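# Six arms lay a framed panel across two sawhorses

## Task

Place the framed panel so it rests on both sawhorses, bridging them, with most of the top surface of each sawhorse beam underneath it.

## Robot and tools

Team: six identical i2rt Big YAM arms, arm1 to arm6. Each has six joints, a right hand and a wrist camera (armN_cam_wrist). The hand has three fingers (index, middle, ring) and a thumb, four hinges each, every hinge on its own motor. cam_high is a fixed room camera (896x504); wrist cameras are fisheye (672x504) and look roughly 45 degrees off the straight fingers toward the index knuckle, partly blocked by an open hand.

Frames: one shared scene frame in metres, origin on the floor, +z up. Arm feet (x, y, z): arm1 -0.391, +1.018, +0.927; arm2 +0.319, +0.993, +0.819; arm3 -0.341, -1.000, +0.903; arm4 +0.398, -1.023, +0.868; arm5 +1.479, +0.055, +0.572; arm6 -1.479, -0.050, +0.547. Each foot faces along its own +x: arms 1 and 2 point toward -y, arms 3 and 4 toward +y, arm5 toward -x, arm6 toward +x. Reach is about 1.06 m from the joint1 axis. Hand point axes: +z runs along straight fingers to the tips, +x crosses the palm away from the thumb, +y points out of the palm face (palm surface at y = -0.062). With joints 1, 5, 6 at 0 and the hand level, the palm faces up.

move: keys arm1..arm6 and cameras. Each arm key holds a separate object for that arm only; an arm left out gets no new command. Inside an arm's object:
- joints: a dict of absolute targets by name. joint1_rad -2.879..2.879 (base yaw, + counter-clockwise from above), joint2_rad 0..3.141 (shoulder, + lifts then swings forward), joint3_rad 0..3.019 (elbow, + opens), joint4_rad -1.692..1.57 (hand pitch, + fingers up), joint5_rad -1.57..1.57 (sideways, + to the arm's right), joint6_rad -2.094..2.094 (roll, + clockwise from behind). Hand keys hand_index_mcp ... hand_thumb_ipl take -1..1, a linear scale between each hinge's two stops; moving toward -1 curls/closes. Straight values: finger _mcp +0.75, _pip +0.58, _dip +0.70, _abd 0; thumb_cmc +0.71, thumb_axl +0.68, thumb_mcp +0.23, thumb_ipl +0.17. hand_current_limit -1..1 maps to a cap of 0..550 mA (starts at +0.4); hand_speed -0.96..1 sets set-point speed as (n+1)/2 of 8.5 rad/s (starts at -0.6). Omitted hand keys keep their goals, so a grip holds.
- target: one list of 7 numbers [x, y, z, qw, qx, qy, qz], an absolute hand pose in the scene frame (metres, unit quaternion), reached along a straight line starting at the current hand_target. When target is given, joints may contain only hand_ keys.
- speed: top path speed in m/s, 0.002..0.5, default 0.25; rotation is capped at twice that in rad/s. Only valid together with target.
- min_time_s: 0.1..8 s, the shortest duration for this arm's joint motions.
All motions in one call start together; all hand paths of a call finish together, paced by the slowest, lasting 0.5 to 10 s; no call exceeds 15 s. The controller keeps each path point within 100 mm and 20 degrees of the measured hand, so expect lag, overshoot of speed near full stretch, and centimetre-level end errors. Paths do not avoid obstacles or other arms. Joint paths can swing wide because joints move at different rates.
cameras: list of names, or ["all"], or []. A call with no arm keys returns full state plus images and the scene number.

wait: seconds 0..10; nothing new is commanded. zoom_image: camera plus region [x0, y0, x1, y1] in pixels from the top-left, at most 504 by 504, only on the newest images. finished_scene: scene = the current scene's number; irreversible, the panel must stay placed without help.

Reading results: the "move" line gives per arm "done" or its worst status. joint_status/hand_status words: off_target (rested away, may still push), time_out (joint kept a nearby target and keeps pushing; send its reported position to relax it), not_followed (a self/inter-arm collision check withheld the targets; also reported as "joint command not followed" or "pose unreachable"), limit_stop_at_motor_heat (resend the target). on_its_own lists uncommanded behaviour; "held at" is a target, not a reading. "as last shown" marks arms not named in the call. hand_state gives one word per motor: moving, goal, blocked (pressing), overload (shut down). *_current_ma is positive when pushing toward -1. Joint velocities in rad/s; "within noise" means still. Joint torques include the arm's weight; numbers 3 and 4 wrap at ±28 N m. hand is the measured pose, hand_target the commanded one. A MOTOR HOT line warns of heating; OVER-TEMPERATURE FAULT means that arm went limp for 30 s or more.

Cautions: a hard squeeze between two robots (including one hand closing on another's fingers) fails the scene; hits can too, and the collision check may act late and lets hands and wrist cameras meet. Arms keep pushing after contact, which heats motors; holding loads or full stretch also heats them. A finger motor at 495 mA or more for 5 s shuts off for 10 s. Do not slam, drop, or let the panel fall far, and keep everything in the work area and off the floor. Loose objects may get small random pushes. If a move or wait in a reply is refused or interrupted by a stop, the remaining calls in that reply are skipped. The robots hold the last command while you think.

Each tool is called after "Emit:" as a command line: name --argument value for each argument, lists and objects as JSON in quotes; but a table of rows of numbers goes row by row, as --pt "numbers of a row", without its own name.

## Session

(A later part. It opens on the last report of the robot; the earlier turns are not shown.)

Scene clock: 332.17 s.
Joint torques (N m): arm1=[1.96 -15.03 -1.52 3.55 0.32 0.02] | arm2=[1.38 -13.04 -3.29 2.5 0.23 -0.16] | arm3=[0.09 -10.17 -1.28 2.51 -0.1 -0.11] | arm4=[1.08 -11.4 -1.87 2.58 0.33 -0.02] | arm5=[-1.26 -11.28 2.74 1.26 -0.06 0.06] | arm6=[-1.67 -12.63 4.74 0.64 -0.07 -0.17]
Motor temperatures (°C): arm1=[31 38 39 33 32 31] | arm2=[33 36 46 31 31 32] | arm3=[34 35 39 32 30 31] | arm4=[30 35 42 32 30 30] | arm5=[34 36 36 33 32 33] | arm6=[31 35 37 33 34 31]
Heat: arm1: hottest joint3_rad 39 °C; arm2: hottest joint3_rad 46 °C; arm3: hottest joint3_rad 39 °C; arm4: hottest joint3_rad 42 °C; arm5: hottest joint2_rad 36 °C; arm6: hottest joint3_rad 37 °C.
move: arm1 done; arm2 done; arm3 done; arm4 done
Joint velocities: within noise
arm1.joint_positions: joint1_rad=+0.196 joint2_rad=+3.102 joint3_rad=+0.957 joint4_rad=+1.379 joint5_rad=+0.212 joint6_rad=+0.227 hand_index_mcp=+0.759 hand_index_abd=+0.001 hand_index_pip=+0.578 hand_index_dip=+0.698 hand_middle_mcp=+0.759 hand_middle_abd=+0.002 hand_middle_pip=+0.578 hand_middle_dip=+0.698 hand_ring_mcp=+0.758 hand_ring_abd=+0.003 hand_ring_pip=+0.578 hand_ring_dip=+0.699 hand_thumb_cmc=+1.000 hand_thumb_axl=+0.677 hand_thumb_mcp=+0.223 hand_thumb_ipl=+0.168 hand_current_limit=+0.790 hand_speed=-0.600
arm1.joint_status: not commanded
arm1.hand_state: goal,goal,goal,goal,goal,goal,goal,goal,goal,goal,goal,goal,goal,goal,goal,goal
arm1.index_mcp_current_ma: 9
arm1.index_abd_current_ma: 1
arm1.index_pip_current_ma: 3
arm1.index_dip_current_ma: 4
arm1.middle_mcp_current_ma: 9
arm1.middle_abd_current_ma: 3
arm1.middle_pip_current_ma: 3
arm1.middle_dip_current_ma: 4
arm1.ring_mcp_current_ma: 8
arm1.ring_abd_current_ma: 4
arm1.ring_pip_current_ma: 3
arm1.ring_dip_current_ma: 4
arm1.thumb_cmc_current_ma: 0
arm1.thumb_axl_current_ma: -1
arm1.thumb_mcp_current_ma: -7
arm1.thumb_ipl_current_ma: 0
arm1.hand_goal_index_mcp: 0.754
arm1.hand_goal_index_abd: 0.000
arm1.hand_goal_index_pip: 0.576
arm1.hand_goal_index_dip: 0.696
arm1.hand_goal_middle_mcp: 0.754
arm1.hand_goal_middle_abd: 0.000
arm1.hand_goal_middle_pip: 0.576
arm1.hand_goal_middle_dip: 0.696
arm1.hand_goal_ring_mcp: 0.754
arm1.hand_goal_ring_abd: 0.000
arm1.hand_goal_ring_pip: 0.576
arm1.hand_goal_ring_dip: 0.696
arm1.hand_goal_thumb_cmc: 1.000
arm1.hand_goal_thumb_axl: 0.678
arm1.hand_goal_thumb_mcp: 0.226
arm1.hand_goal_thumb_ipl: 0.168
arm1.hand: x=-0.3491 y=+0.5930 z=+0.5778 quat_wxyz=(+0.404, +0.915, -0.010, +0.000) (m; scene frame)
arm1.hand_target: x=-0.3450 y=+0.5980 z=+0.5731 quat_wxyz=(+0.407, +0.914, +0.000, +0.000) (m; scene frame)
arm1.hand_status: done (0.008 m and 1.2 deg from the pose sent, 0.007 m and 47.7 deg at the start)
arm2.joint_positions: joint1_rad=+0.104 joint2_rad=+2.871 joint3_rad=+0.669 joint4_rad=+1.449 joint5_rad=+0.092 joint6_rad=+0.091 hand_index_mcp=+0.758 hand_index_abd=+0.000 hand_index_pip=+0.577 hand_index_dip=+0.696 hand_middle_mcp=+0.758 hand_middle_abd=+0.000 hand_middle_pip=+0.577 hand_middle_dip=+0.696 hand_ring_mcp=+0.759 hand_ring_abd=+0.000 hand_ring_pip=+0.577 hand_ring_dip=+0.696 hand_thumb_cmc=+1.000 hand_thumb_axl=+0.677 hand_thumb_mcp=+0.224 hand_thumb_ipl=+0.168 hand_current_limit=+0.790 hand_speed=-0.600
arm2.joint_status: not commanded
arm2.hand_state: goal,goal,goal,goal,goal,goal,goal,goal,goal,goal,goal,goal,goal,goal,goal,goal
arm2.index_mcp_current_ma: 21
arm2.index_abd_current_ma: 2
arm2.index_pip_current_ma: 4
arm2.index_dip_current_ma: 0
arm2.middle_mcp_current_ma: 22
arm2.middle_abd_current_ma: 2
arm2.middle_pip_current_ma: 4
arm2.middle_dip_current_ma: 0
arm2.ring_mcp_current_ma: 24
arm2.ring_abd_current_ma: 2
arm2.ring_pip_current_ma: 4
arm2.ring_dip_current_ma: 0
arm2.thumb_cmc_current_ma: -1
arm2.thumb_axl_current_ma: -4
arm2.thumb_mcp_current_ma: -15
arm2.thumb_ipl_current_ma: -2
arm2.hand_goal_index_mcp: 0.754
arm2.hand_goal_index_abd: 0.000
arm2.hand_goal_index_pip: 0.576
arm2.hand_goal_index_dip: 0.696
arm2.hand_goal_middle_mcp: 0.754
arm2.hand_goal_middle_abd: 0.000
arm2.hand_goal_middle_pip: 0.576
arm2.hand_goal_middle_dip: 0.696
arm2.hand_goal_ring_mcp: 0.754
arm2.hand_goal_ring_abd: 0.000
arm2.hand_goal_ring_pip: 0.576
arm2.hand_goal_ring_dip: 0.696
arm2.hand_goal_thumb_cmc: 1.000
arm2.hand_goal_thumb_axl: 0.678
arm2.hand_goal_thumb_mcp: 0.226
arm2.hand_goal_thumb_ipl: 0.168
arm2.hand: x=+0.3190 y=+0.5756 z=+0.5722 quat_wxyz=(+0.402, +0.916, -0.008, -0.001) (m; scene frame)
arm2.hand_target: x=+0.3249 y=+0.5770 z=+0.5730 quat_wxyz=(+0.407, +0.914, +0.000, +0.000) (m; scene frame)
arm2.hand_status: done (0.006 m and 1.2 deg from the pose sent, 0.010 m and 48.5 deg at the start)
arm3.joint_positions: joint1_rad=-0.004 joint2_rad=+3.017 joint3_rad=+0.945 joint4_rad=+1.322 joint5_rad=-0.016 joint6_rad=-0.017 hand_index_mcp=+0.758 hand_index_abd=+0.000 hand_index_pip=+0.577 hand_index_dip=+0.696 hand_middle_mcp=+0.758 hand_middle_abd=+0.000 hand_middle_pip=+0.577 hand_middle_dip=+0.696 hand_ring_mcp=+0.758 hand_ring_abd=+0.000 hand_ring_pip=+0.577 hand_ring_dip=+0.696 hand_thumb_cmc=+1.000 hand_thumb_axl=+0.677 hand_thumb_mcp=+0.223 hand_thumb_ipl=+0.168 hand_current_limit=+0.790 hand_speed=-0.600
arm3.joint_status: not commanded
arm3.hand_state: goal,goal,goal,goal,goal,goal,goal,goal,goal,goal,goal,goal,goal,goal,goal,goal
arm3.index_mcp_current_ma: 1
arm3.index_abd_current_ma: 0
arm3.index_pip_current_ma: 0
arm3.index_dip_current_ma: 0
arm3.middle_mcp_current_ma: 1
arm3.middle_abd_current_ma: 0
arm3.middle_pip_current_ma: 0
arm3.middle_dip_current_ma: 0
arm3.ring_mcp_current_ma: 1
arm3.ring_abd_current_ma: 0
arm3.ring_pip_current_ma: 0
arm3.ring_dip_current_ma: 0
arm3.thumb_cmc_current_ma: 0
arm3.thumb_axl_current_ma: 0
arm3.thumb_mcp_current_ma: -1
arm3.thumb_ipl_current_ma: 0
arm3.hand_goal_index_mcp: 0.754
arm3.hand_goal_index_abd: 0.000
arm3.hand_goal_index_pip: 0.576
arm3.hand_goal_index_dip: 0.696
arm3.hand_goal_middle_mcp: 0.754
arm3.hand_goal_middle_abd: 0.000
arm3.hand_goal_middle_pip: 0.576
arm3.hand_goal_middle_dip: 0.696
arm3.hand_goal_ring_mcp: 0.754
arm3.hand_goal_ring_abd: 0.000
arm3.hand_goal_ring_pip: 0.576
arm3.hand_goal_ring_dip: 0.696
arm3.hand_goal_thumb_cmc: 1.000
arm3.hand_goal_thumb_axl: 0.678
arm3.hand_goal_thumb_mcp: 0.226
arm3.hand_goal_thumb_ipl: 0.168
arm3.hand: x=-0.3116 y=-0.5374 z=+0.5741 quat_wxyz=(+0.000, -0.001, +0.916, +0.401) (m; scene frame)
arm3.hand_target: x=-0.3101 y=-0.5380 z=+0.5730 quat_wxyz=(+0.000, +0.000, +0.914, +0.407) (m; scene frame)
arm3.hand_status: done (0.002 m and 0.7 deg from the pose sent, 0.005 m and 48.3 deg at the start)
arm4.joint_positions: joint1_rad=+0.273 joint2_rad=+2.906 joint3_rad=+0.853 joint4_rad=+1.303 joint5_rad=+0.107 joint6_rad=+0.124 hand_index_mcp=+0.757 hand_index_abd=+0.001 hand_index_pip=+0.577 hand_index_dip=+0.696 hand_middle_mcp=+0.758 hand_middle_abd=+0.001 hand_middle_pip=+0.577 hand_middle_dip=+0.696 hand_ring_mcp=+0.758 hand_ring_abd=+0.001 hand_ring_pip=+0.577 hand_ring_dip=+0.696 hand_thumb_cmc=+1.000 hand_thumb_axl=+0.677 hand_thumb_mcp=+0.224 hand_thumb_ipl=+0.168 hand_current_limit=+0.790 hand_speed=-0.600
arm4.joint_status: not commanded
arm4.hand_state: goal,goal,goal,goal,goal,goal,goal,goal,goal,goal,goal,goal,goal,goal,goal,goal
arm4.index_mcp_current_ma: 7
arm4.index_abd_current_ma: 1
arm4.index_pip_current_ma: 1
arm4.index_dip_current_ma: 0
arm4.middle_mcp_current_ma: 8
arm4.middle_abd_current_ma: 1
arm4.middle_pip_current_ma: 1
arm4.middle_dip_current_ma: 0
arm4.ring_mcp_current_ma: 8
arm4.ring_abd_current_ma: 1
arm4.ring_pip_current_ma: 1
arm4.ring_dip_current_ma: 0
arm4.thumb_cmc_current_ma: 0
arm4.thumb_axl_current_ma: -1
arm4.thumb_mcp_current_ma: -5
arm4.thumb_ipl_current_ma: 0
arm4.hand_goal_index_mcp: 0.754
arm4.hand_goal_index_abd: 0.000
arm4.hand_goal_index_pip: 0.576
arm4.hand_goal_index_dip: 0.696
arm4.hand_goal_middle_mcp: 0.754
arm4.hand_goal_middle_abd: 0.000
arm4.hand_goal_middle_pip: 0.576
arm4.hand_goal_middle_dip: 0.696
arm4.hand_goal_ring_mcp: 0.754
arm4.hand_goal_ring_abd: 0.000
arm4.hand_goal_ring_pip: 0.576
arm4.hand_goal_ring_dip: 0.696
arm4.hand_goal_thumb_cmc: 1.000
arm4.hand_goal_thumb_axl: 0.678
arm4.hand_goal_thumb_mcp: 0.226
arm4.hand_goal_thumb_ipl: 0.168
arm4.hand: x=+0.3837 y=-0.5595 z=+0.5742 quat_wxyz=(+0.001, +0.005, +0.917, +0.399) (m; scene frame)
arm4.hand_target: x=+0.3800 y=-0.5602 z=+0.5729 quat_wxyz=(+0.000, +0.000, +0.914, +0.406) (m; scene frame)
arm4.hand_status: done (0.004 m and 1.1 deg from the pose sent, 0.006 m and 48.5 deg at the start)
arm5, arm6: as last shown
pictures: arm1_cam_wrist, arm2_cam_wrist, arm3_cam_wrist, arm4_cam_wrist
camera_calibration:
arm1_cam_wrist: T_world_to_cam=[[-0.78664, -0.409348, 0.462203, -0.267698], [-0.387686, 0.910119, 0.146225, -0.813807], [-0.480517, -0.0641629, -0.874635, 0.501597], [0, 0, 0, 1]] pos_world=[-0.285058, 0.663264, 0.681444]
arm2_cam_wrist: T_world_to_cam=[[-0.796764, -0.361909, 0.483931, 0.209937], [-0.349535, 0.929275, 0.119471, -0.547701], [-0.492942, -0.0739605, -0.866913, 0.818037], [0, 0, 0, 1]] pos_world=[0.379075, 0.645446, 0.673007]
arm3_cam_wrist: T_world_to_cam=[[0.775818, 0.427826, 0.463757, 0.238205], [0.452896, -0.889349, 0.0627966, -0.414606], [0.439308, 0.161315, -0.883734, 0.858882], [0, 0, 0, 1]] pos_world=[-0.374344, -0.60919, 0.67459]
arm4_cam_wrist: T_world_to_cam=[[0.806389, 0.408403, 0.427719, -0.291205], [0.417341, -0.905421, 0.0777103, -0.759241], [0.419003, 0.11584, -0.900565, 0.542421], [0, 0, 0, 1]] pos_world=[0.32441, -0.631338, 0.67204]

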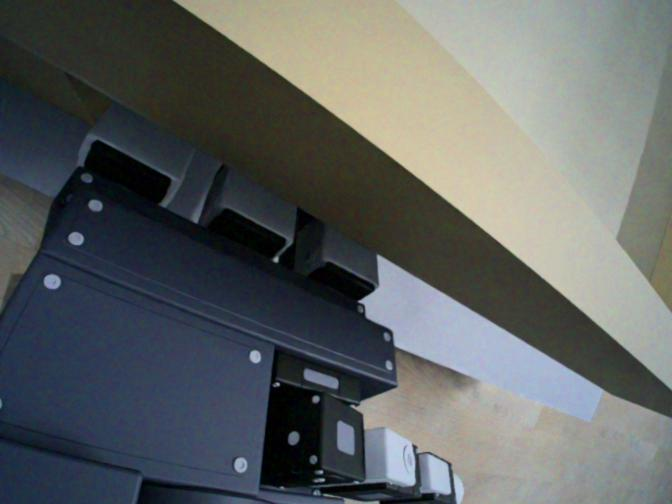

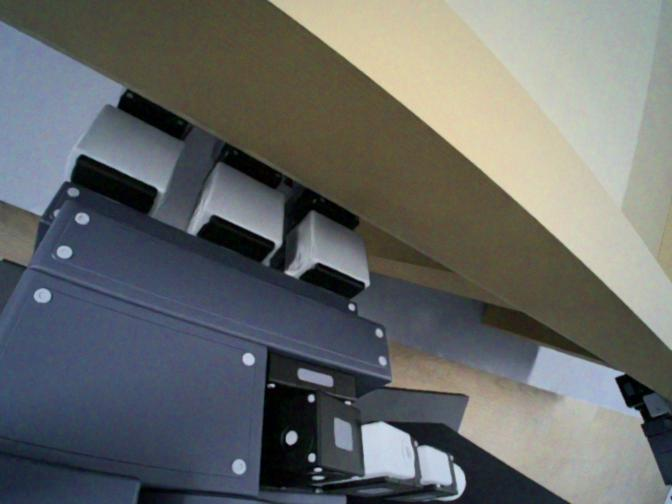

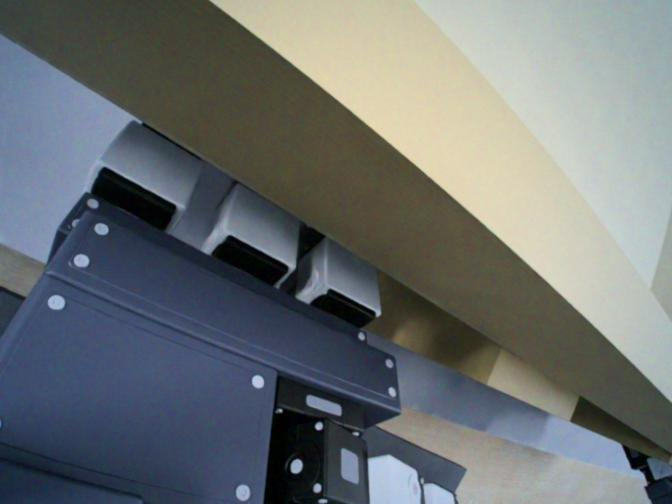

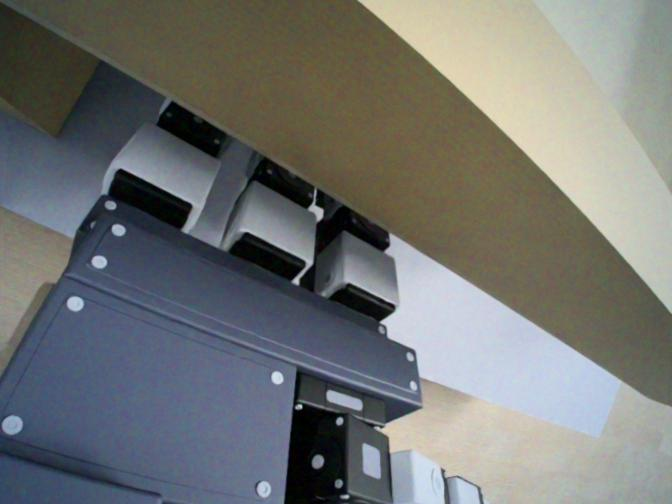

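Emit:
move --arm1 '{"joints": {"hand_index_mcp": -0.03, "hand_middle_mcp": -0.03, "hand_ring_mcp": -0.03}}' --arm2 '{"joints": {"hand_index_mcp": -0.03, "hand_middle_mcp": -0.03, "hand_ring_mcp": -0.03}}' --arm3 '{"joints": {"hand_index_mcp": -0.03, "hand_middle_mcp": -0.03, "hand_ring_mcp": -0.03}}' --arm4 '{"joints": {"hand_index_mcp": -0.03, "hand_middle_mcp": -0.03, "hand_ring_mcp": -0.03}}' --arm5 '{"joints": {"joint2_rad": 2.049, "joint3_rad": 0.995, "joint4_rad": -0.518}, "min_time_s": 2}' --arm6 '{"joints": {"joint2_rad": 1.982, "joint3_rad": 0.989, "joint4_rad": -0.558}, "min_time_s": 2}' --cameras '["arm1_cam_wrist", "cam_high"]'

Scene clock: 345.57 s.
Joint torques (N m): arm1=[1.96 -15.27 -1.68 3.63 0.35 0.03] | arm2=[1.26 -13.63 -3.4 2.55 0.24 -0.2] | arm3=[0.32 -9.88 -1.24 2.67 -0.1 -0.08] | arm4=[1.08 -11.63 -1.81 2.59 0.34 -0.02] | arm5=[-0.56 -7.71 10.71 1.32 0.23 0.07] | arm6=[-0.97 -15.21 8.75 0.17 -0.07 -0.17]
Motor temperatures (°C): arm1=[31 39 39 33 32 31] | arm2=[33 36 46 31 31 32] | arm3=[34 34 39 32 30 31] | arm4=[30 35 42 32 30 30] | arm5=[34 36 37 33 32 33] | arm6=[31 35 37 33 34 31]
Heat: arm1: hottest joint2_rad 39 °C; arm2: hottest joint3_rad 46 °C; arm3: hottest joint3_rad 39 °C; arm4: hottest joint3_rad 42 °C; arm5: hottest joint3_rad 37 °C; arm6: hottest joint3_rad 37 °C.
move: arm1 off_target; arm2 off_target; arm3 off_target; arm4 off_target; arm5 time_out; arm6 done
Joint velocities: within noise
arm1.joint_positions: joint1_rad=+0.196 joint2_rad=+3.104 joint3_rad=+0.960 joint4_rad=+1.379 joint5_rad=+0.212 joint6_rad=+0.226 hand_index_mcp=+0.027 hand_index_abd=+0.001 hand_index_pip=+0.586 hand_index_dip=+0.700 hand_middle_mcp=+0.034 hand_middle_abd=+0.002 hand_middle_pip=+0.587 hand_middle_dip=+0.701 hand_ring_mcp=+0.039 hand_ring_abd=+0.003 hand_ring_pip=+0.590 hand_ring_dip=+0.702 hand_thumb_cmc=+1.000 hand_thumb_axl=+0.677 hand_thumb_mcp=+0.223 hand_thumb_ipl=+0.168 hand_current_limit=+0.790 hand_speed=-0.600
arm1.joint_status: hand_index_mcp off_target (ended at +0.027, target -0.030); hand_middle_mcp off_target (ended at +0.034, target -0.030); hand_ring_mcp off_target (ended at +0.039, target -0.030)
arm1.hand_state: blocked,goal,goal,goal,blocked,goal,goal,goal,blocked,goal,goal,goal,goal,goal,goal,goal
arm1.index_mcp_current_ma: 200
arm1.index_abd_current_ma: 1
arm1.index_pip_current_ma: 21
arm1.index_dip_current_ma: 7
arm1.middle_mcp_current_ma: 230
arm1.middle_abd_current_ma: 3
arm1.middle_pip_current_ma: 23
arm1.middle_dip_current_ma: 8
arm1.ring_mcp_current_ma: 251
arm1.ring_abd_current_ma: 4
arm1.ring_pip_current_ma: 31
arm1.ring_dip_current_ma: 11
arm1.thumb_cmc_current_ma: 0
arm1.thumb_axl_current_ma: -1
arm1.thumb_mcp_current_ma: -7
arm1.thumb_ipl_current_ma: 0
arm1.hand_goal_index_mcp: -0.030
arm1.hand_goal_index_abd: 0.000
arm1.hand_goal_index_pip: 0.576
arm1.hand_goal_index_dip: 0.696
arm1.hand_goal_middle_mcp: -0.030
arm1.hand_goal_middle_abd: 0.000
arm1.hand_goal_middle_pip: 0.576
arm1.hand_goal_middle_dip: 0.696
arm1.hand_goal_ring_mcp: -0.030
arm1.hand_goal_ring_abd: 0.000
arm1.hand_goal_ring_pip: 0.576
arm1.hand_goal_ring_dip: 0.696
arm1.hand_goal_thumb_cmc: 1.000
arm1.hand_goal_thumb_axl: 0.678
arm1.hand_goal_thumb_mcp: 0.226
arm1.hand_goal_thumb_ipl: 0.168
arm1.hand: x=-0.3490 y=+0.5930 z=+0.5770 quat_wxyz=(+0.404, +0.915, -0.009, +0.000) (m; scene frame)
arm1.hand_target: x=-0.3450 y=+0.5981 z=+0.5731 quat_wxyz=(+0.407, +0.914, +0.000, +0.000) (m; scene frame)
arm1.hand_status: not commanded
arm2.joint_positions: joint1_rad=+0.104 joint2_rad=+2.873 joint3_rad=+0.671 joint4_rad=+1.449 joint5_rad=+0.092 joint6_rad=+0.091 hand_index_mcp=+0.018 hand_index_abd=+0.000 hand_index_pip=+0.585 hand_index_dip=+0.699 hand_middle_mcp=+0.019 hand_middle_abd=+0.000 hand_middle_pip=+0.583 hand_middle_dip=+0.698 hand_ring_mcp=+0.019 hand_ring_abd=+0.000 hand_ring_pip=+0.583 hand_ring_dip=+0.698 hand_thumb_cmc=+1.000 hand_thumb_axl=+0.677 hand_thumb_mcp=+0.224 hand_thumb_ipl=+0.168 hand_current_limit=+0.790 hand_speed=-0.600
arm2.joint_status: hand_index_mcp off_target (ended at +0.018, target -0.030); hand_middle_mcp off_target (ended at +0.019, target -0.030); hand_ring_mcp off_target (ended at +0.019, target -0.030)
arm2.hand_state: blocked,goal,goal,goal,blocked,goal,goal,goal,blocked,goal,goal,goal,goal,goal,goal,goal
arm2.index_mcp_current_ma: 255
arm2.index_abd_current_ma: 2
arm2.index_pip_current_ma: 44
arm2.index_dip_current_ma: 13
arm2.middle_mcp_current_ma: 259
arm2.middle_abd_current_ma: 2
arm2.middle_pip_current_ma: 34
arm2.middle_dip_current_ma: 12
arm2.ring_mcp_current_ma: 259
arm2.ring_abd_current_ma: 2
arm2.ring_pip_current_ma: 32
arm2.ring_dip_current_ma: 12
arm2.thumb_cmc_current_ma: -1
arm2.thumb_axl_current_ma: -4
arm2.thumb_mcp_current_ma: -15
arm2.thumb_ipl_current_ma: -2
arm2.hand_goal_index_mcp: -0.030
arm2.hand_goal_index_abd: 0.000
arm2.hand_goal_index_pip: 0.576
arm2.hand_goal_index_dip: 0.696
arm2.hand_goal_middle_mcp: -0.030
arm2.hand_goal_middle_abd: 0.000
arm2.hand_goal_middle_pip: 0.576
arm2.hand_goal_middle_dip: 0.696
arm2.hand_goal_ring_mcp: -0.030
arm2.hand_goal_ring_abd: 0.000
arm2.hand_goal_ring_pip: 0.576
arm2.hand_goal_ring_dip: 0.696
arm2.hand_goal_thumb_cmc: 1.000
arm2.hand_goal_thumb_axl: 0.678
arm2.hand_goal_thumb_mcp: 0.226
arm2.hand_goal_thumb_ipl: 0.168
arm2.hand: x=+0.3190 y=+0.5754 z=+0.5714 quat_wxyz=(+0.402, +0.916, -0.008, -0.001) (m; scene frame)
arm2.hand_target: x=+0.3249 y=+0.5769 z=+0.5731 quat_wxyz=(+0.407, +0.913, +0.000, +0.000) (m; scene frame)
arm2.hand_status: not commanded
arm3.joint_positions: joint1_rad=-0.004 joint2_rad=+3.018 joint3_rad=+0.945 joint4_rad=+1.322 joint5_rad=-0.016 joint6_rad=-0.017 hand_index_mcp=+0.005 hand_index_abd=+0.000 hand_index_pip=+0.580 hand_index_dip=+0.697 hand_middle_mcp=+0.004 hand_middle_abd=+0.000 hand_middle_pip=+0.580 hand_middle_dip=+0.697 hand_ring_mcp=+0.003 hand_ring_abd=+0.000 hand_ring_pip=+0.580 hand_ring_dip=+0.697 hand_thumb_cmc=+1.000 hand_thumb_axl=+0.677 hand_thumb_mcp=+0.223 hand_thumb_ipl=+0.168 hand_current_limit=+0.790 hand_speed=-0.600
arm3.joint_status: hand_index_mcp off_target (ended at +0.005, target -0.030); hand_middle_mcp off_target (ended at +0.004, target -0.030); hand_ring_mcp off_target (ended at +0.003, target -0.030)
arm3.hand_state: blocked,goal,goal,goal,blocked,goal,goal,goal,blocked,goal,goal,goal,goal,goal,goal,goal
arm3.index_mcp_current_ma: 37
arm3.index_abd_current_ma: 0
arm3.index_pip_current_ma: 1
arm3.index_dip_current_ma: 0
arm3.middle_mcp_current_ma: 36
arm3.middle_abd_current_ma: 0
arm3.middle_pip_current_ma: 1
arm3.middle_dip_current_ma: 0
arm3.ring_mcp_current_ma: 34
arm3.ring_abd_current_ma: 0
arm3.ring_pip_current_ma: 1
arm3.ring_dip_current_ma: 0
arm3.thumb_cmc_current_ma: 0
arm3.thumb_axl_current_ma: 0
arm3.thumb_mcp_current_ma: -1
arm3.thumb_ipl_current_ma: 0
arm3.hand_goal_index_mcp: -0.030
arm3.hand_goal_index_abd: 0.000
arm3.hand_goal_index_pip: 0.576
arm3.hand_goal_index_dip: 0.696
arm3.hand_goal_middle_mcp: -0.030
arm3.hand_goal_middle_abd: 0.000
arm3.hand_goal_middle_pip: 0.576
arm3.hand_goal_middle_dip: 0.696
arm3.hand_goal_ring_mcp: -0.030
arm3.hand_goal_ring_abd: 0.000
arm3.hand_goal_ring_pip: 0.576
arm3.hand_goal_ring_dip: 0.696
arm3.hand_goal_thumb_cmc: 1.000
arm3.hand_goal_thumb_axl: 0.678
arm3.hand_goal_thumb_mcp: 0.226
arm3.hand_goal_thumb_ipl: 0.168
arm3.hand: x=-0.3116 y=-0.5375 z=+0.5740 quat_wxyz=(+0.000, -0.001, +0.916, +0.401) (m; scene frame)
arm3.hand_target: x=-0.3101 y=-0.5380 z=+0.5731 quat_wxyz=(+0.000, +0.000, +0.914, +0.407) (m; scene frame)
arm3.hand_status: not commanded
arm4.joint_positions: joint1_rad=+0.273 joint2_rad=+2.906 joint3_rad=+0.853 joint4_rad=+1.304 joint5_rad=+0.107 joint6_rad=+0.124 hand_index_mcp=-0.010 hand_index_abd=+0.001 hand_index_pip=+0.577 hand_index_dip=+0.696 hand_middle_mcp=-0.007 hand_middle_abd=+0.001 hand_middle_pip=+0.577 hand_middle_dip=+0.696 hand_ring_mcp=-0.008 hand_ring_abd=+0.001 hand_ring_pip=+0.577 hand_ring_dip=+0.696 hand_thumb_cmc=+1.000 hand_thumb_axl=+0.677 hand_thumb_mcp=+0.224 hand_thumb_ipl=+0.168 hand_current_limit=+0.790 hand_speed=-0.600
arm4.joint_status: hand_middle_mcp off_target (ended at -0.007, target -0.030); hand_ring_mcp off_target (ended at -0.008, target -0.030); the others done
arm4.hand_state: goal,goal,goal,goal,blocked,goal,goal,goal,blocked,goal,goal,goal,goal,goal,goal,goal
arm4.index_mcp_current_ma: 58
arm4.index_abd_current_ma: 1
arm4.index_pip_current_ma: 1
arm4.index_dip_current_ma: 0
arm4.middle_mcp_current_ma: 70
arm4.middle_abd_current_ma: 1
arm4.middle_pip_current_ma: 1
arm4.middle_dip_current_ma: 0
arm4.ring_mcp_current_ma: 66
arm4.ring_abd_current_ma: 1
arm4.ring_pip_current_ma: 1
arm4.ring_dip_current_ma: 0
arm4.thumb_cmc_current_ma: 0
arm4.thumb_axl_current_ma: -1
arm4.thumb_mcp_current_ma: -5
arm4.thumb_ipl_current_ma: 0
arm4.hand_goal_index_mcp: -0.030
arm4.hand_goal_index_abd: 0.000
arm4.hand_goal_index_pip: 0.576
arm4.hand_goal_index_dip: 0.696
arm4.hand_goal_middle_mcp: -0.030
arm4.hand_goal_middle_abd: 0.000
arm4.hand_goal_middle_pip: 0.576
arm4.hand_goal_middle_dip: 0.696
arm4.hand_goal_ring_mcp: -0.030
arm4.hand_goal_ring_abd: 0.000
arm4.hand_goal_ring_pip: 0.576
arm4.hand_goal_ring_dip: 0.696
arm4.hand_goal_thumb_cmc: 1.000
arm4.hand_goal_thumb_axl: 0.678
arm4.hand_goal_thumb_mcp: 0.226
arm4.hand_goal_thumb_ipl: 0.168
arm4.hand: x=+0.3838 y=-0.5595 z=+0.5744 quat_wxyz=(+0.001, +0.005, +0.916, +0.400) (m; scene frame)
arm4.hand_target: x=+0.3800 y=-0.5601 z=+0.5731 quat_wxyz=(+0.000, +0.000, +0.914, +0.407) (m; scene frame)
arm4.hand_status: not commanded
arm5.joint_positions: joint1_rad=-0.600 joint2_rad=+1.991 joint3_rad=+0.876 joint4_rad=-0.546 joint5_rad=+0.003 joint6_rad=-0.619 hand_index_mcp=+0.789 hand_index_abd=-0.069 hand_index_pip=+0.601 hand_index_dip=+0.712 hand_middle_mcp=+0.754 hand_middle_abd=-0.003 hand_middle_pip=+0.578 hand_middle_dip=+0.698 hand_ring_mcp=+0.754 hand_ring_abd=-0.002 hand_ring_pip=+0.578 hand_ring_dip=+0.696 hand_thumb_cmc=+1.000 hand_thumb_axl=+0.677 hand_thumb_mcp=+0.223 hand_thumb_ipl=+0.168 hand_current_limit=+0.750 hand_speed=-0.600
arm5.joint_status: joint3_rad time_out (moved +0.130 of +0.249); the others done
arm5.hand_state: blocked,blocked,blocked,goal,goal,goal,goal,goal,goal,goal,goal,goal,goal,goal,goal,goal
arm5.index_mcp_current_ma: 63
arm5.index_abd_current_ma: -131
arm5.index_pip_current_ma: 36
arm5.index_dip_current_ma: 18
arm5.middle_mcp_current_ma: 0
arm5.middle_abd_current_ma: -1
arm5.middle_pip_current_ma: 1
arm5.middle_dip_current_ma: 1
arm5.ring_mcp_current_ma: 0
arm5.ring_abd_current_ma: -1
arm5.ring_pip_current_ma: 1
arm5.ring_dip_current_ma: 0
arm5.thumb_cmc_current_ma: 0
arm5.thumb_axl_current_ma: 0
arm5.thumb_mcp_current_ma: -2
arm5.thumb_ipl_current_ma: 0
arm5.hand_goal_index_mcp: 0.754
arm5.hand_goal_index_abd: 0.000
arm5.hand_goal_index_pip: 0.576
arm5.hand_goal_index_dip: 0.696
arm5.hand_goal_middle_mcp: 0.754
arm5.hand_goal_middle_abd: 0.000
arm5.hand_goal_middle_pip: 0.576
arm5.hand_goal_middle_dip: 0.696
arm5.hand_goal_ring_mcp: 0.754
arm5.hand_goal_ring_abd: 0.000
arm5.hand_goal_ring_pip: 0.576
arm5.hand_goal_ring_dip: 0.696
arm5.hand_goal_thumb_cmc: 1.000
arm5.hand_goal_thumb_axl: 0.678
arm5.hand_goal_thumb_mcp: 0.226
arm5.hand_goal_thumb_ipl: 0.168
arm5.on_its_own: joint3_rad reads +0.876 and still pushes toward +0.988 since a time_out
arm5.hand: x=+1.0859 y=+0.3037 z=+0.4185 quat_wxyz=(+0.006, -0.702, +0.710, -0.050) (m; scene frame)
arm5.hand_target: x=+1.0398 y=+0.3369 z=+0.4199 quat_wxyz=(+0.002, -0.707, +0.707, -0.009) (m; scene frame)
arm5.hand_status: not commanded
arm6.joint_positions: joint1_rad=-0.683 joint2_rad=+1.967 joint3_rad=+0.944 joint4_rad=-0.560 joint5_rad=-0.003 joint6_rad=-0.629 hand_index_mcp=+0.763 hand_index_abd=+0.000 hand_index_pip=+0.577 hand_index_dip=+0.696 hand_middle_mcp=+0.754 hand_middle_abd=+0.001 hand_middle_pip=+0.577 hand_middle_dip=+0.696 hand_ring_mcp=+0.754 hand_ring_abd=+0.001 hand_ring_pip=+0.577 hand_ring_dip=+0.696 hand_thumb_cmc=+1.000 hand_thumb_axl=+0.677 hand_thumb_mcp=+0.223 hand_thumb_ipl=+0.168 hand_current_limit=+0.750 hand_speed=-0.600
arm6.joint_status: all done
arm6.hand_state: goal,goal,goal,goal,goal,goal,goal,goal,goal,goal,goal,goal,goal,goal,goal,goal
arm6.index_mcp_current_ma: 4
arm6.index_abd_current_ma: 0
arm6.index_pip_current_ma: 0
arm6.index_dip_current_ma: 0
arm6.middle_mcp_current_ma: 0
arm6.middle_abd_current_ma: 0
arm6.middle_pip_current_ma: 0
arm6.middle_dip_current_ma: 0
arm6.ring_mcp_current_ma: 0
arm6.ring_abd_current_ma: 0
arm6.ring_pip_current_ma: 0
arm6.ring_dip_current_ma: 0
arm6.thumb_cmc_current_ma: 0
arm6.thumb_axl_current_ma: 0
arm6.thumb_mcp_current_ma: -1
arm6.thumb_ipl_current_ma: 0
arm6.hand_goal_index_mcp: 0.754
arm6.hand_goal_index_abd: 0.000
arm6.hand_goal_index_pip: 0.576
arm6.hand_goal_index_dip: 0.696
arm6.hand_goal_middle_mcp: 0.754
arm6.hand_goal_middle_abd: 0.000
arm6.hand_goal_middle_pip: 0.576
arm6.hand_goal_middle_dip: 0.696
arm6.hand_goal_ring_mcp: 0.754
arm6.hand_goal_ring_abd: 0.000
arm6.hand_goal_ring_pip: 0.576
arm6.hand_goal_ring_dip: 0.696
arm6.hand_goal_thumb_cmc: 1.000
arm6.hand_goal_thumb_axl: 0.678
arm6.hand_goal_thumb_mcp: 0.226
arm6.hand_goal_thumb_ipl: 0.168
arm6.hand: x=-1.0516 y=-0.3276 z=+0.4234 quat_wxyz=(-0.008, +0.710, +0.705, -0.003) (m; scene frame)
arm6.hand_target: x=-1.0347 y=-0.3419 z=+0.4288 quat_wxyz=(+0.008, +0.707, +0.707, +0.001) (m; scene frame)
arm6.hand_status: not commanded
pictures: arm1_cam_wrist, cam_high
camera_calibration:
arm1_cam_wrist: T_world_to_cam=[[-0.786249, -0.409627, 0.462622, -0.26719], [-0.388106, 0.909958, 0.146115, -0.813575], [-0.480819, -0.0646632, -0.874432, 0.500965], [0, 0, 0, 1]] pos_world=[-0.284957, 0.663266, 0.680544]

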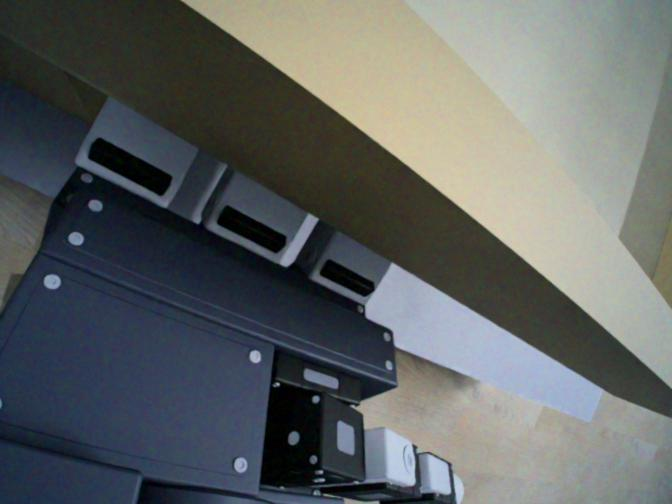

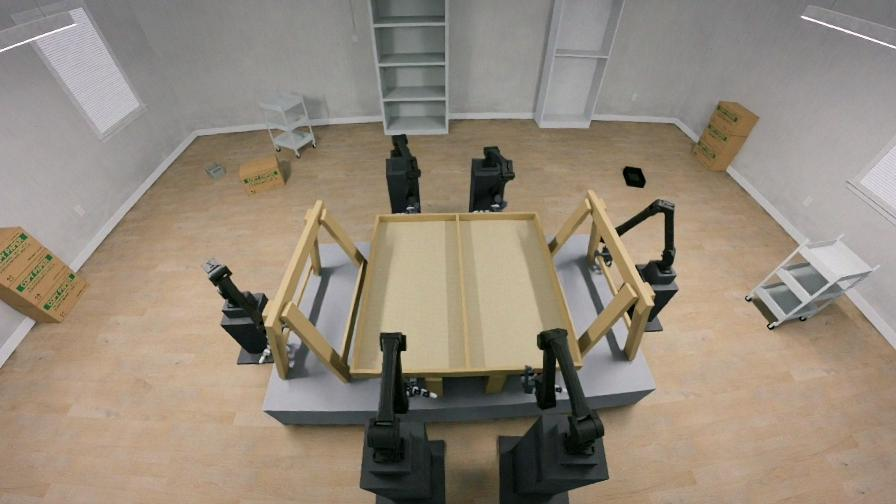

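Emit:
move --arm1 '{"joints": {"joint2_rad": 2.787, "joint3_rad": 0.827, "joint4_rad": 1.516}, "min_time_s": 3.5}' --arm2 '{"joints": {"joint2_rad": 2.539, "joint3_rad": 0.613, "joint4_rad": 1.48}, "min_time_s": 3.5}' --arm3 '{"joints": {"joint2_rad": 2.719, "joint3_rad": 0.861, "joint4_rad": 1.419}, "min_time_s": 3.5}' --arm4 '{"joints": {"joint2_rad": 2.595, "joint3_rad": 0.78, "joint4_rad": 1.37}, "min_time_s": 3.5}' --arm5 '{"joints": {"joint2_rad": 1.935, "joint3_rad": 0.746, "joint4_rad": -0.393}, "min_time_s": 2}' --cameras '["arm5_cam_wrist", "cam_high"]'

Scene clock: 406.07 s.
Joint torques (N m): arm1=[1.55 -31.56 -0.72 8.87 0.86 0.08] | arm2=[0.91 -27.34 0.55 6.2 0.46 -0.16] | arm3=[0.56 -21.71 1.21 6.94 0.11 -0.12] | arm4=[1.03 -24.53 0.24 6.22 0.9 -0.23] | arm5=[-0.62 -12.22 1.66 0.42 0.09 0.07] | arm6=[-1.14 -15.21 8.73 0.17 -0.08 -0.17]
Motor temperatures (°C): arm1=[31 40 38 34 33 31] | arm2=[33 36 45 32 31 32] | arm3=[34 35 38 32 30 31] | arm4=[30 36 41 33 30 30] | arm5=[34 36 44 33 32 33] | arm6=[31 35 40 33 33 31]
Heat: arm1: hottest joint2_rad 40 °C; arm2: hottest joint3_rad 45 °C; arm3: hottest joint3_rad 38 °C; arm4: hottest joint3_rad 41 °C; arm5: hottest joint3_rad 44 °C; arm6: hottest joint3_rad 40 °C.
move: arm1 time_out; arm2 time_out; arm3 time_out; arm4 time_out; arm5 done
Joint velocities: within noise
arm1.joint_positions: joint1_rad=+0.201 joint2_rad=+2.950 joint3_rad=+0.804 joint4_rad=+1.374 joint5_rad=+0.201 joint6_rad=+0.220 hand_index_mcp=+0.092 hand_index_abd=+0.004 hand_index_pip=+0.638 hand_index_dip=+0.716 hand_middle_mcp=+0.109 hand_middle_abd=+0.006 hand_middle_pip=+0.633 hand_middle_dip=+0.714 hand_ring_mcp=+0.132 hand_ring_abd=+0.003 hand_ring_pip=+0.614 hand_ring_dip=+0.711 hand_thumb_cmc=+1.000 hand_thumb_axl=+0.677 hand_thumb_mcp=+0.223 hand_thumb_ipl=+0.168 hand_current_limit=+0.790 hand_speed=-0.600
arm1.joint_status: joint2_rad time_out (moved -0.155 of -0.317); joint4_rad time_out (moved -0.006 of +0.137); the others done
arm1.hand_state: blocked,goal,blocked,goal,blocked,goal,blocked,goal,blocked,goal,blocked,goal,goal,goal,goal,goal
arm1.index_mcp_current_ma: 492
arm1.index_abd_current_ma: 6
arm1.index_pip_current_ma: 204
arm1.index_dip_current_ma: 51
arm1.middle_mcp_current_ma: 492
arm1.middle_abd_current_ma: 10
arm1.middle_pip_current_ma: 183
arm1.middle_dip_current_ma: 43
arm1.ring_mcp_current_ma: 492
arm1.ring_abd_current_ma: 5
arm1.ring_pip_current_ma: 112
arm1.ring_dip_current_ma: 34
arm1.thumb_cmc_current_ma: 0
arm1.thumb_axl_current_ma: -1
arm1.thumb_mcp_current_ma: -7
arm1.thumb_ipl_current_ma: 0
arm1.hand_goal_index_mcp: -0.030
arm1.hand_goal_index_abd: 0.000
arm1.hand_goal_index_pip: 0.576
arm1.hand_goal_index_dip: 0.696
arm1.hand_goal_middle_mcp: -0.030
arm1.hand_goal_middle_abd: 0.000
arm1.hand_goal_middle_pip: 0.576
arm1.hand_goal_middle_dip: 0.696
arm1.hand_goal_ring_mcp: -0.030
arm1.hand_goal_ring_abd: 0.000
arm1.hand_goal_ring_pip: 0.576
arm1.hand_goal_ring_dip: 0.696
arm1.hand_goal_thumb_cmc: 1.000
arm1.hand_goal_thumb_axl: 0.678
arm1.hand_goal_thumb_mcp: 0.226
arm1.hand_goal_thumb_ipl: 0.168
arm1.on_its_own: joint2_rad reads +2.950 and still pushes toward +2.787 since a time_out; joint4_rad reads +1.374 and still pushes toward +1.516 since a time_out
arm1.hand: x=-0.3430 y=+0.5911 z=+0.6344 quat_wxyz=(+0.399, +0.917, -0.001, +0.004) (m; scene frame)
arm1.hand_target: x=-0.3170 y=+0.5156 z=+0.7422 quat_wxyz=(+0.538, +0.841, -0.017, +0.044) (m; scene frame)
arm1.hand_status: not commanded
arm2.joint_positions: joint1_rad=+0.109 joint2_rad=+2.703 joint3_rad=+0.571 joint4_rad=+1.363 joint5_rad=+0.086 joint6_rad=+0.090 hand_index_mcp=+0.094 hand_index_abd=+0.000 hand_index_pip=+0.631 hand_index_dip=+0.713 hand_middle_mcp=+0.104 hand_middle_abd=+0.001 hand_middle_pip=+0.620 hand_middle_dip=+0.716 hand_ring_mcp=+0.112 hand_ring_abd=+0.001 hand_ring_pip=+0.618 hand_ring_dip=+0.713 hand_thumb_cmc=+1.000 hand_thumb_axl=+0.677 hand_thumb_mcp=+0.224 hand_thumb_ipl=+0.168 hand_current_limit=+0.790 hand_speed=-0.600
arm2.joint_status: joint2_rad time_out (moved -0.170 of -0.334); joint4_rad time_out (moved -0.086 of +0.031); the others done
arm2.hand_state: blocked,goal,blocked,goal,blocked,goal,blocked,goal,blocked,goal,blocked,goal,goal,goal,goal,goal
arm2.index_mcp_current_ma: 492
arm2.index_abd_current_ma: 1
arm2.index_pip_current_ma: 274
arm2.index_dip_current_ma: 83
arm2.middle_mcp_current_ma: 492
arm2.middle_abd_current_ma: 2
arm2.middle_pip_current_ma: 218
arm2.middle_dip_current_ma: 100
arm2.ring_mcp_current_ma: 492
arm2.ring_abd_current_ma: 3
arm2.ring_pip_current_ma: 209
arm2.ring_dip_current_ma: 84
arm2.thumb_cmc_current_ma: -1
arm2.thumb_axl_current_ma: -4
arm2.thumb_mcp_current_ma: -15
arm2.thumb_ipl_current_ma: -2
arm2.hand_goal_index_mcp: -0.030
arm2.hand_goal_index_abd: 0.000
arm2.hand_goal_index_pip: 0.576
arm2.hand_goal_index_dip: 0.696
arm2.hand_goal_middle_mcp: -0.030
arm2.hand_goal_middle_abd: 0.000
arm2.hand_goal_middle_pip: 0.576
arm2.hand_goal_middle_dip: 0.696
arm2.hand_goal_ring_mcp: -0.030
arm2.hand_goal_ring_abd: 0.000
arm2.hand_goal_ring_pip: 0.576
arm2.hand_goal_ring_dip: 0.696
arm2.hand_goal_thumb_cmc: 1.000
arm2.hand_goal_thumb_axl: 0.678
arm2.hand_goal_thumb_mcp: 0.226
arm2.hand_goal_thumb_ipl: 0.168
arm2.on_its_own: joint2_rad reads +2.703 and still pushes toward +2.539 since a time_out; joint4_rad reads +1.363 and still pushes toward +1.480 since a time_out
arm2.hand: x=+0.3229 y=+0.5667 z=+0.6168 quat_wxyz=(+0.394, +0.919, -0.004, +0.001) (m; scene frame)
arm2.hand_target: x=+0.3354 y=+0.4957 z=+0.7217 quat_wxyz=(+0.536, +0.844, -0.008, +0.017) (m; scene frame)
arm2.hand_status: not commanded
arm3.joint_positions: joint1_rad=-0.004 joint2_rad=+2.871 joint3_rad=+0.820 joint4_rad=+1.294 joint5_rad=-0.022 joint6_rad=-0.009 hand_index_mcp=+0.081 hand_index_abd=-0.001 hand_index_pip=+0.627 hand_index_dip=+0.713 hand_middle_mcp=+0.076 hand_middle_abd=-0.001 hand_middle_pip=+0.630 hand_middle_dip=+0.716 hand_ring_mcp=+0.070 hand_ring_abd=+0.000 hand_ring_pip=+0.635 hand_ring_dip=+0.716 hand_thumb_cmc=+1.000 hand_thumb_axl=+0.677 hand_thumb_mcp=+0.223 hand_thumb_ipl=+0.168 hand_current_limit=+0.790 hand_speed=-0.600
arm3.joint_status: joint2_rad time_out (moved -0.147 of -0.299); joint4_rad time_out (moved -0.028 of +0.097); the others done
arm3.hand_state: blocked,goal,blocked,goal,blocked,goal,blocked,blocked,blocked,goal,blocked,goal,goal,goal,goal,goal
arm3.index_mcp_current_ma: 272
arm3.index_abd_current_ma: 0
arm3.index_pip_current_ma: 64
arm3.index_dip_current_ma: 10
arm3.middle_mcp_current_ma: 249
arm3.middle_abd_current_ma: 0
arm3.middle_pip_current_ma: 71
arm3.middle_dip_current_ma: 14
arm3.ring_mcp_current_ma: 225
arm3.ring_abd_current_ma: 0
arm3.ring_pip_current_ma: 82
arm3.ring_dip_current_ma: 13
arm3.thumb_cmc_current_ma: 0
arm3.thumb_axl_current_ma: 0
arm3.thumb_mcp_current_ma: -1
arm3.thumb_ipl_current_ma: 0
arm3.hand_goal_index_mcp: -0.030
arm3.hand_goal_index_abd: 0.000
arm3.hand_goal_index_pip: 0.576
arm3.hand_goal_index_dip: 0.696
arm3.hand_goal_middle_mcp: -0.030
arm3.hand_goal_middle_abd: 0.000
arm3.hand_goal_middle_pip: 0.576
arm3.hand_goal_middle_dip: 0.696
arm3.hand_goal_ring_mcp: -0.030
arm3.hand_goal_ring_abd: 0.000
arm3.hand_goal_ring_pip: 0.576
arm3.hand_goal_ring_dip: 0.696
arm3.hand_goal_thumb_cmc: 1.000
arm3.hand_goal_thumb_axl: 0.678
arm3.hand_goal_thumb_mcp: 0.226
arm3.hand_goal_thumb_ipl: 0.168
arm3.on_its_own: joint2_rad reads +2.871 and still pushes toward +2.719 since a time_out; joint4_rad reads +1.294 and still pushes toward +1.419 since a time_out
arm3.hand: x=-0.3119 y=-0.5323 z=+0.6247 quat_wxyz=(-0.003, +0.001, +0.917, +0.398) (m; scene frame)
arm3.hand_target: x=-0.3080 y=-0.4526 z=+0.7355 quat_wxyz=(+0.004, -0.002, +0.843, +0.538) (m; scene frame)
arm3.hand_status: not commanded
arm4.joint_positions: joint1_rad=+0.275 joint2_rad=+2.758 joint3_rad=+0.748 joint4_rad=+1.242 joint5_rad=+0.094 joint6_rad=+0.144 hand_index_mcp=+0.077 hand_index_abd=+0.002 hand_index_pip=+0.618 hand_index_dip=+0.711 hand_middle_mcp=+0.074 hand_middle_abd=+0.002 hand_middle_pip=+0.622 hand_middle_dip=+0.711 hand_ring_mcp=+0.070 hand_ring_abd=+0.002 hand_ring_pip=+0.623 hand_ring_dip=+0.715 hand_thumb_cmc=+1.000 hand_thumb_axl=+0.677 hand_thumb_mcp=+0.224 hand_thumb_ipl=+0.168 hand_current_limit=+0.790 hand_speed=-0.600
arm4.joint_status: joint2_rad time_out (moved -0.148 of -0.311); joint4_rad time_out (moved -0.062 of +0.066); the others done
arm4.hand_state: blocked,goal,blocked,goal,blocked,goal,blocked,goal,blocked,goal,blocked,goal,goal,goal,goal,goal
arm4.index_mcp_current_ma: 449
arm4.index_abd_current_ma: 2
arm4.index_pip_current_ma: 136
arm4.index_dip_current_ma: 39
arm4.middle_mcp_current_ma: 435
arm4.middle_abd_current_ma: 2
arm4.middle_pip_current_ma: 150
arm4.middle_dip_current_ma: 39
arm4.ring_mcp_current_ma: 415
arm4.ring_abd_current_ma: 2
arm4.ring_pip_current_ma: 155
arm4.ring_dip_current_ma: 51
arm4.thumb_cmc_current_ma: 0
arm4.thumb_axl_current_ma: -1
arm4.thumb_mcp_current_ma: -5
arm4.thumb_ipl_current_ma: 0
arm4.hand_goal_index_mcp: -0.030
arm4.hand_goal_index_abd: 0.000
arm4.hand_goal_index_pip: 0.576
arm4.hand_goal_index_dip: 0.696
arm4.hand_goal_middle_mcp: -0.030
arm4.hand_goal_middle_abd: 0.000
arm4.hand_goal_middle_pip: 0.576
arm4.hand_goal_middle_dip: 0.696
arm4.hand_goal_ring_mcp: -0.030
arm4.hand_goal_ring_abd: 0.000
arm4.hand_goal_ring_pip: 0.576
arm4.hand_goal_ring_dip: 0.696
arm4.hand_goal_thumb_cmc: 1.000
arm4.hand_goal_thumb_axl: 0.678
arm4.hand_goal_thumb_mcp: 0.226
arm4.hand_goal_thumb_ipl: 0.168
arm4.on_its_own: joint2_rad reads +2.758 and still pushes toward +2.595 since a time_out; joint4_rad reads +1.242 and still pushes toward +1.370 since a time_out
arm4.hand: x=+0.3809 y=-0.5543 z=+0.6181 quat_wxyz=(-0.008, +0.011, +0.920, +0.391) (m; scene frame)
arm4.hand_target: x=+0.3645 y=-0.4796 z=+0.7328 quat_wxyz=(-0.022, +0.007, +0.846, +0.532) (m; scene frame)
arm4.hand_status: not commanded
arm5.joint_positions: joint1_rad=-0.600 joint2_rad=+1.941 joint3_rad=+0.759 joint4_rad=-0.397 joint5_rad=+0.007 joint6_rad=-0.619 hand_index_mcp=+0.765 hand_index_abd=-0.029 hand_index_pip=+0.584 hand_index_dip=+0.703 hand_middle_mcp=+0.741 hand_middle_abd=+0.012 hand_middle_pip=+0.569 hand_middle_dip=+0.693 hand_ring_mcp=+0.749 hand_ring_abd=+0.004 hand_ring_pip=+0.574 hand_ring_dip=+0.696 hand_thumb_cmc=+1.000 hand_thumb_axl=+0.677 hand_thumb_mcp=+0.223 hand_thumb_ipl=+0.168 hand_current_limit=+0.750 hand_speed=-0.600
arm5.joint_status: all done
arm5.hand_state: goal,blocked,goal,goal,goal,goal,goal,goal,goal,goal,goal,goal,goal,goal,goal,goal
arm5.index_mcp_current_ma: 12
arm5.index_abd_current_ma: -36
arm5.index_pip_current_ma: 7
arm5.index_dip_current_ma: 5
arm5.middle_mcp_current_ma: -15
arm5.middle_abd_current_ma: 10
arm5.middle_pip_current_ma: -5
arm5.middle_dip_current_ma: -1
arm5.ring_mcp_current_ma: -3
arm5.ring_abd_current_ma: 2
arm5.ring_pip_current_ma: -1
arm5.ring_dip_current_ma: 0
arm5.thumb_cmc_current_ma: 0
arm5.thumb_axl_current_ma: 0
arm5.thumb_mcp_current_ma: -2
arm5.thumb_ipl_current_ma: 0
arm5.hand_goal_index_mcp: 0.754
arm5.hand_goal_index_abd: 0.000
arm5.hand_goal_index_pip: 0.576
arm5.hand_goal_index_dip: 0.696
arm5.hand_goal_middle_mcp: 0.754
arm5.hand_goal_middle_abd: 0.000
arm5.hand_goal_middle_pip: 0.576
arm5.hand_goal_middle_dip: 0.696
arm5.hand_goal_ring_mcp: 0.754
arm5.hand_goal_ring_abd: 0.000
arm5.hand_goal_ring_pip: 0.576
arm5.hand_goal_ring_dip: 0.696
arm5.hand_goal_thumb_cmc: 1.000
arm5.hand_goal_thumb_axl: 0.678
arm5.hand_goal_thumb_mcp: 0.226
arm5.hand_goal_thumb_ipl: 0.168
arm5.hand: x=+1.1012 y=+0.2933 z=+0.4241 quat_wxyz=(+0.001, -0.703, +0.711, -0.010) (m; scene frame)
arm5.hand_target: x=+1.1053 y=+0.2892 z=+0.4242 quat_wxyz=(+0.002, -0.707, +0.707, -0.011) (m; scene frame)
arm5.hand_status: not commanded
arm6: as last shown
pictures: arm5_cam_wrist, cam_high
camera_calibration:
arm5_cam_wrist: T_world_to_cam=[[-0.614782, 0.788697, -0.00118746, 0.478337], [0.558149, 0.436135, 0.705873, -1.0852], [0.557237, 0.433295, -0.708338, -0.317396], [0, 0, 0, 1]] pos_world=[1.07664, 0.233555, 0.541755]

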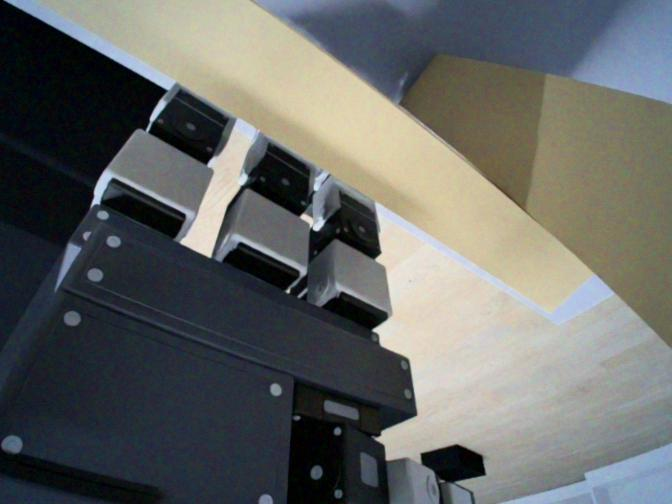

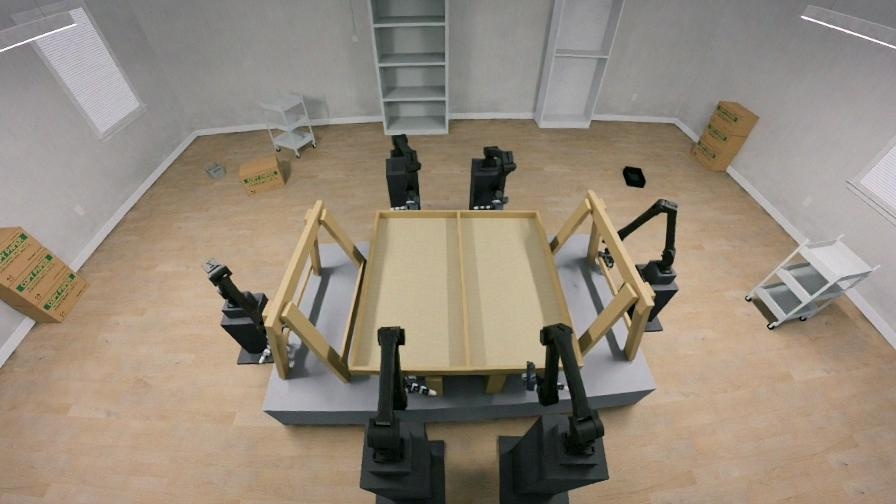

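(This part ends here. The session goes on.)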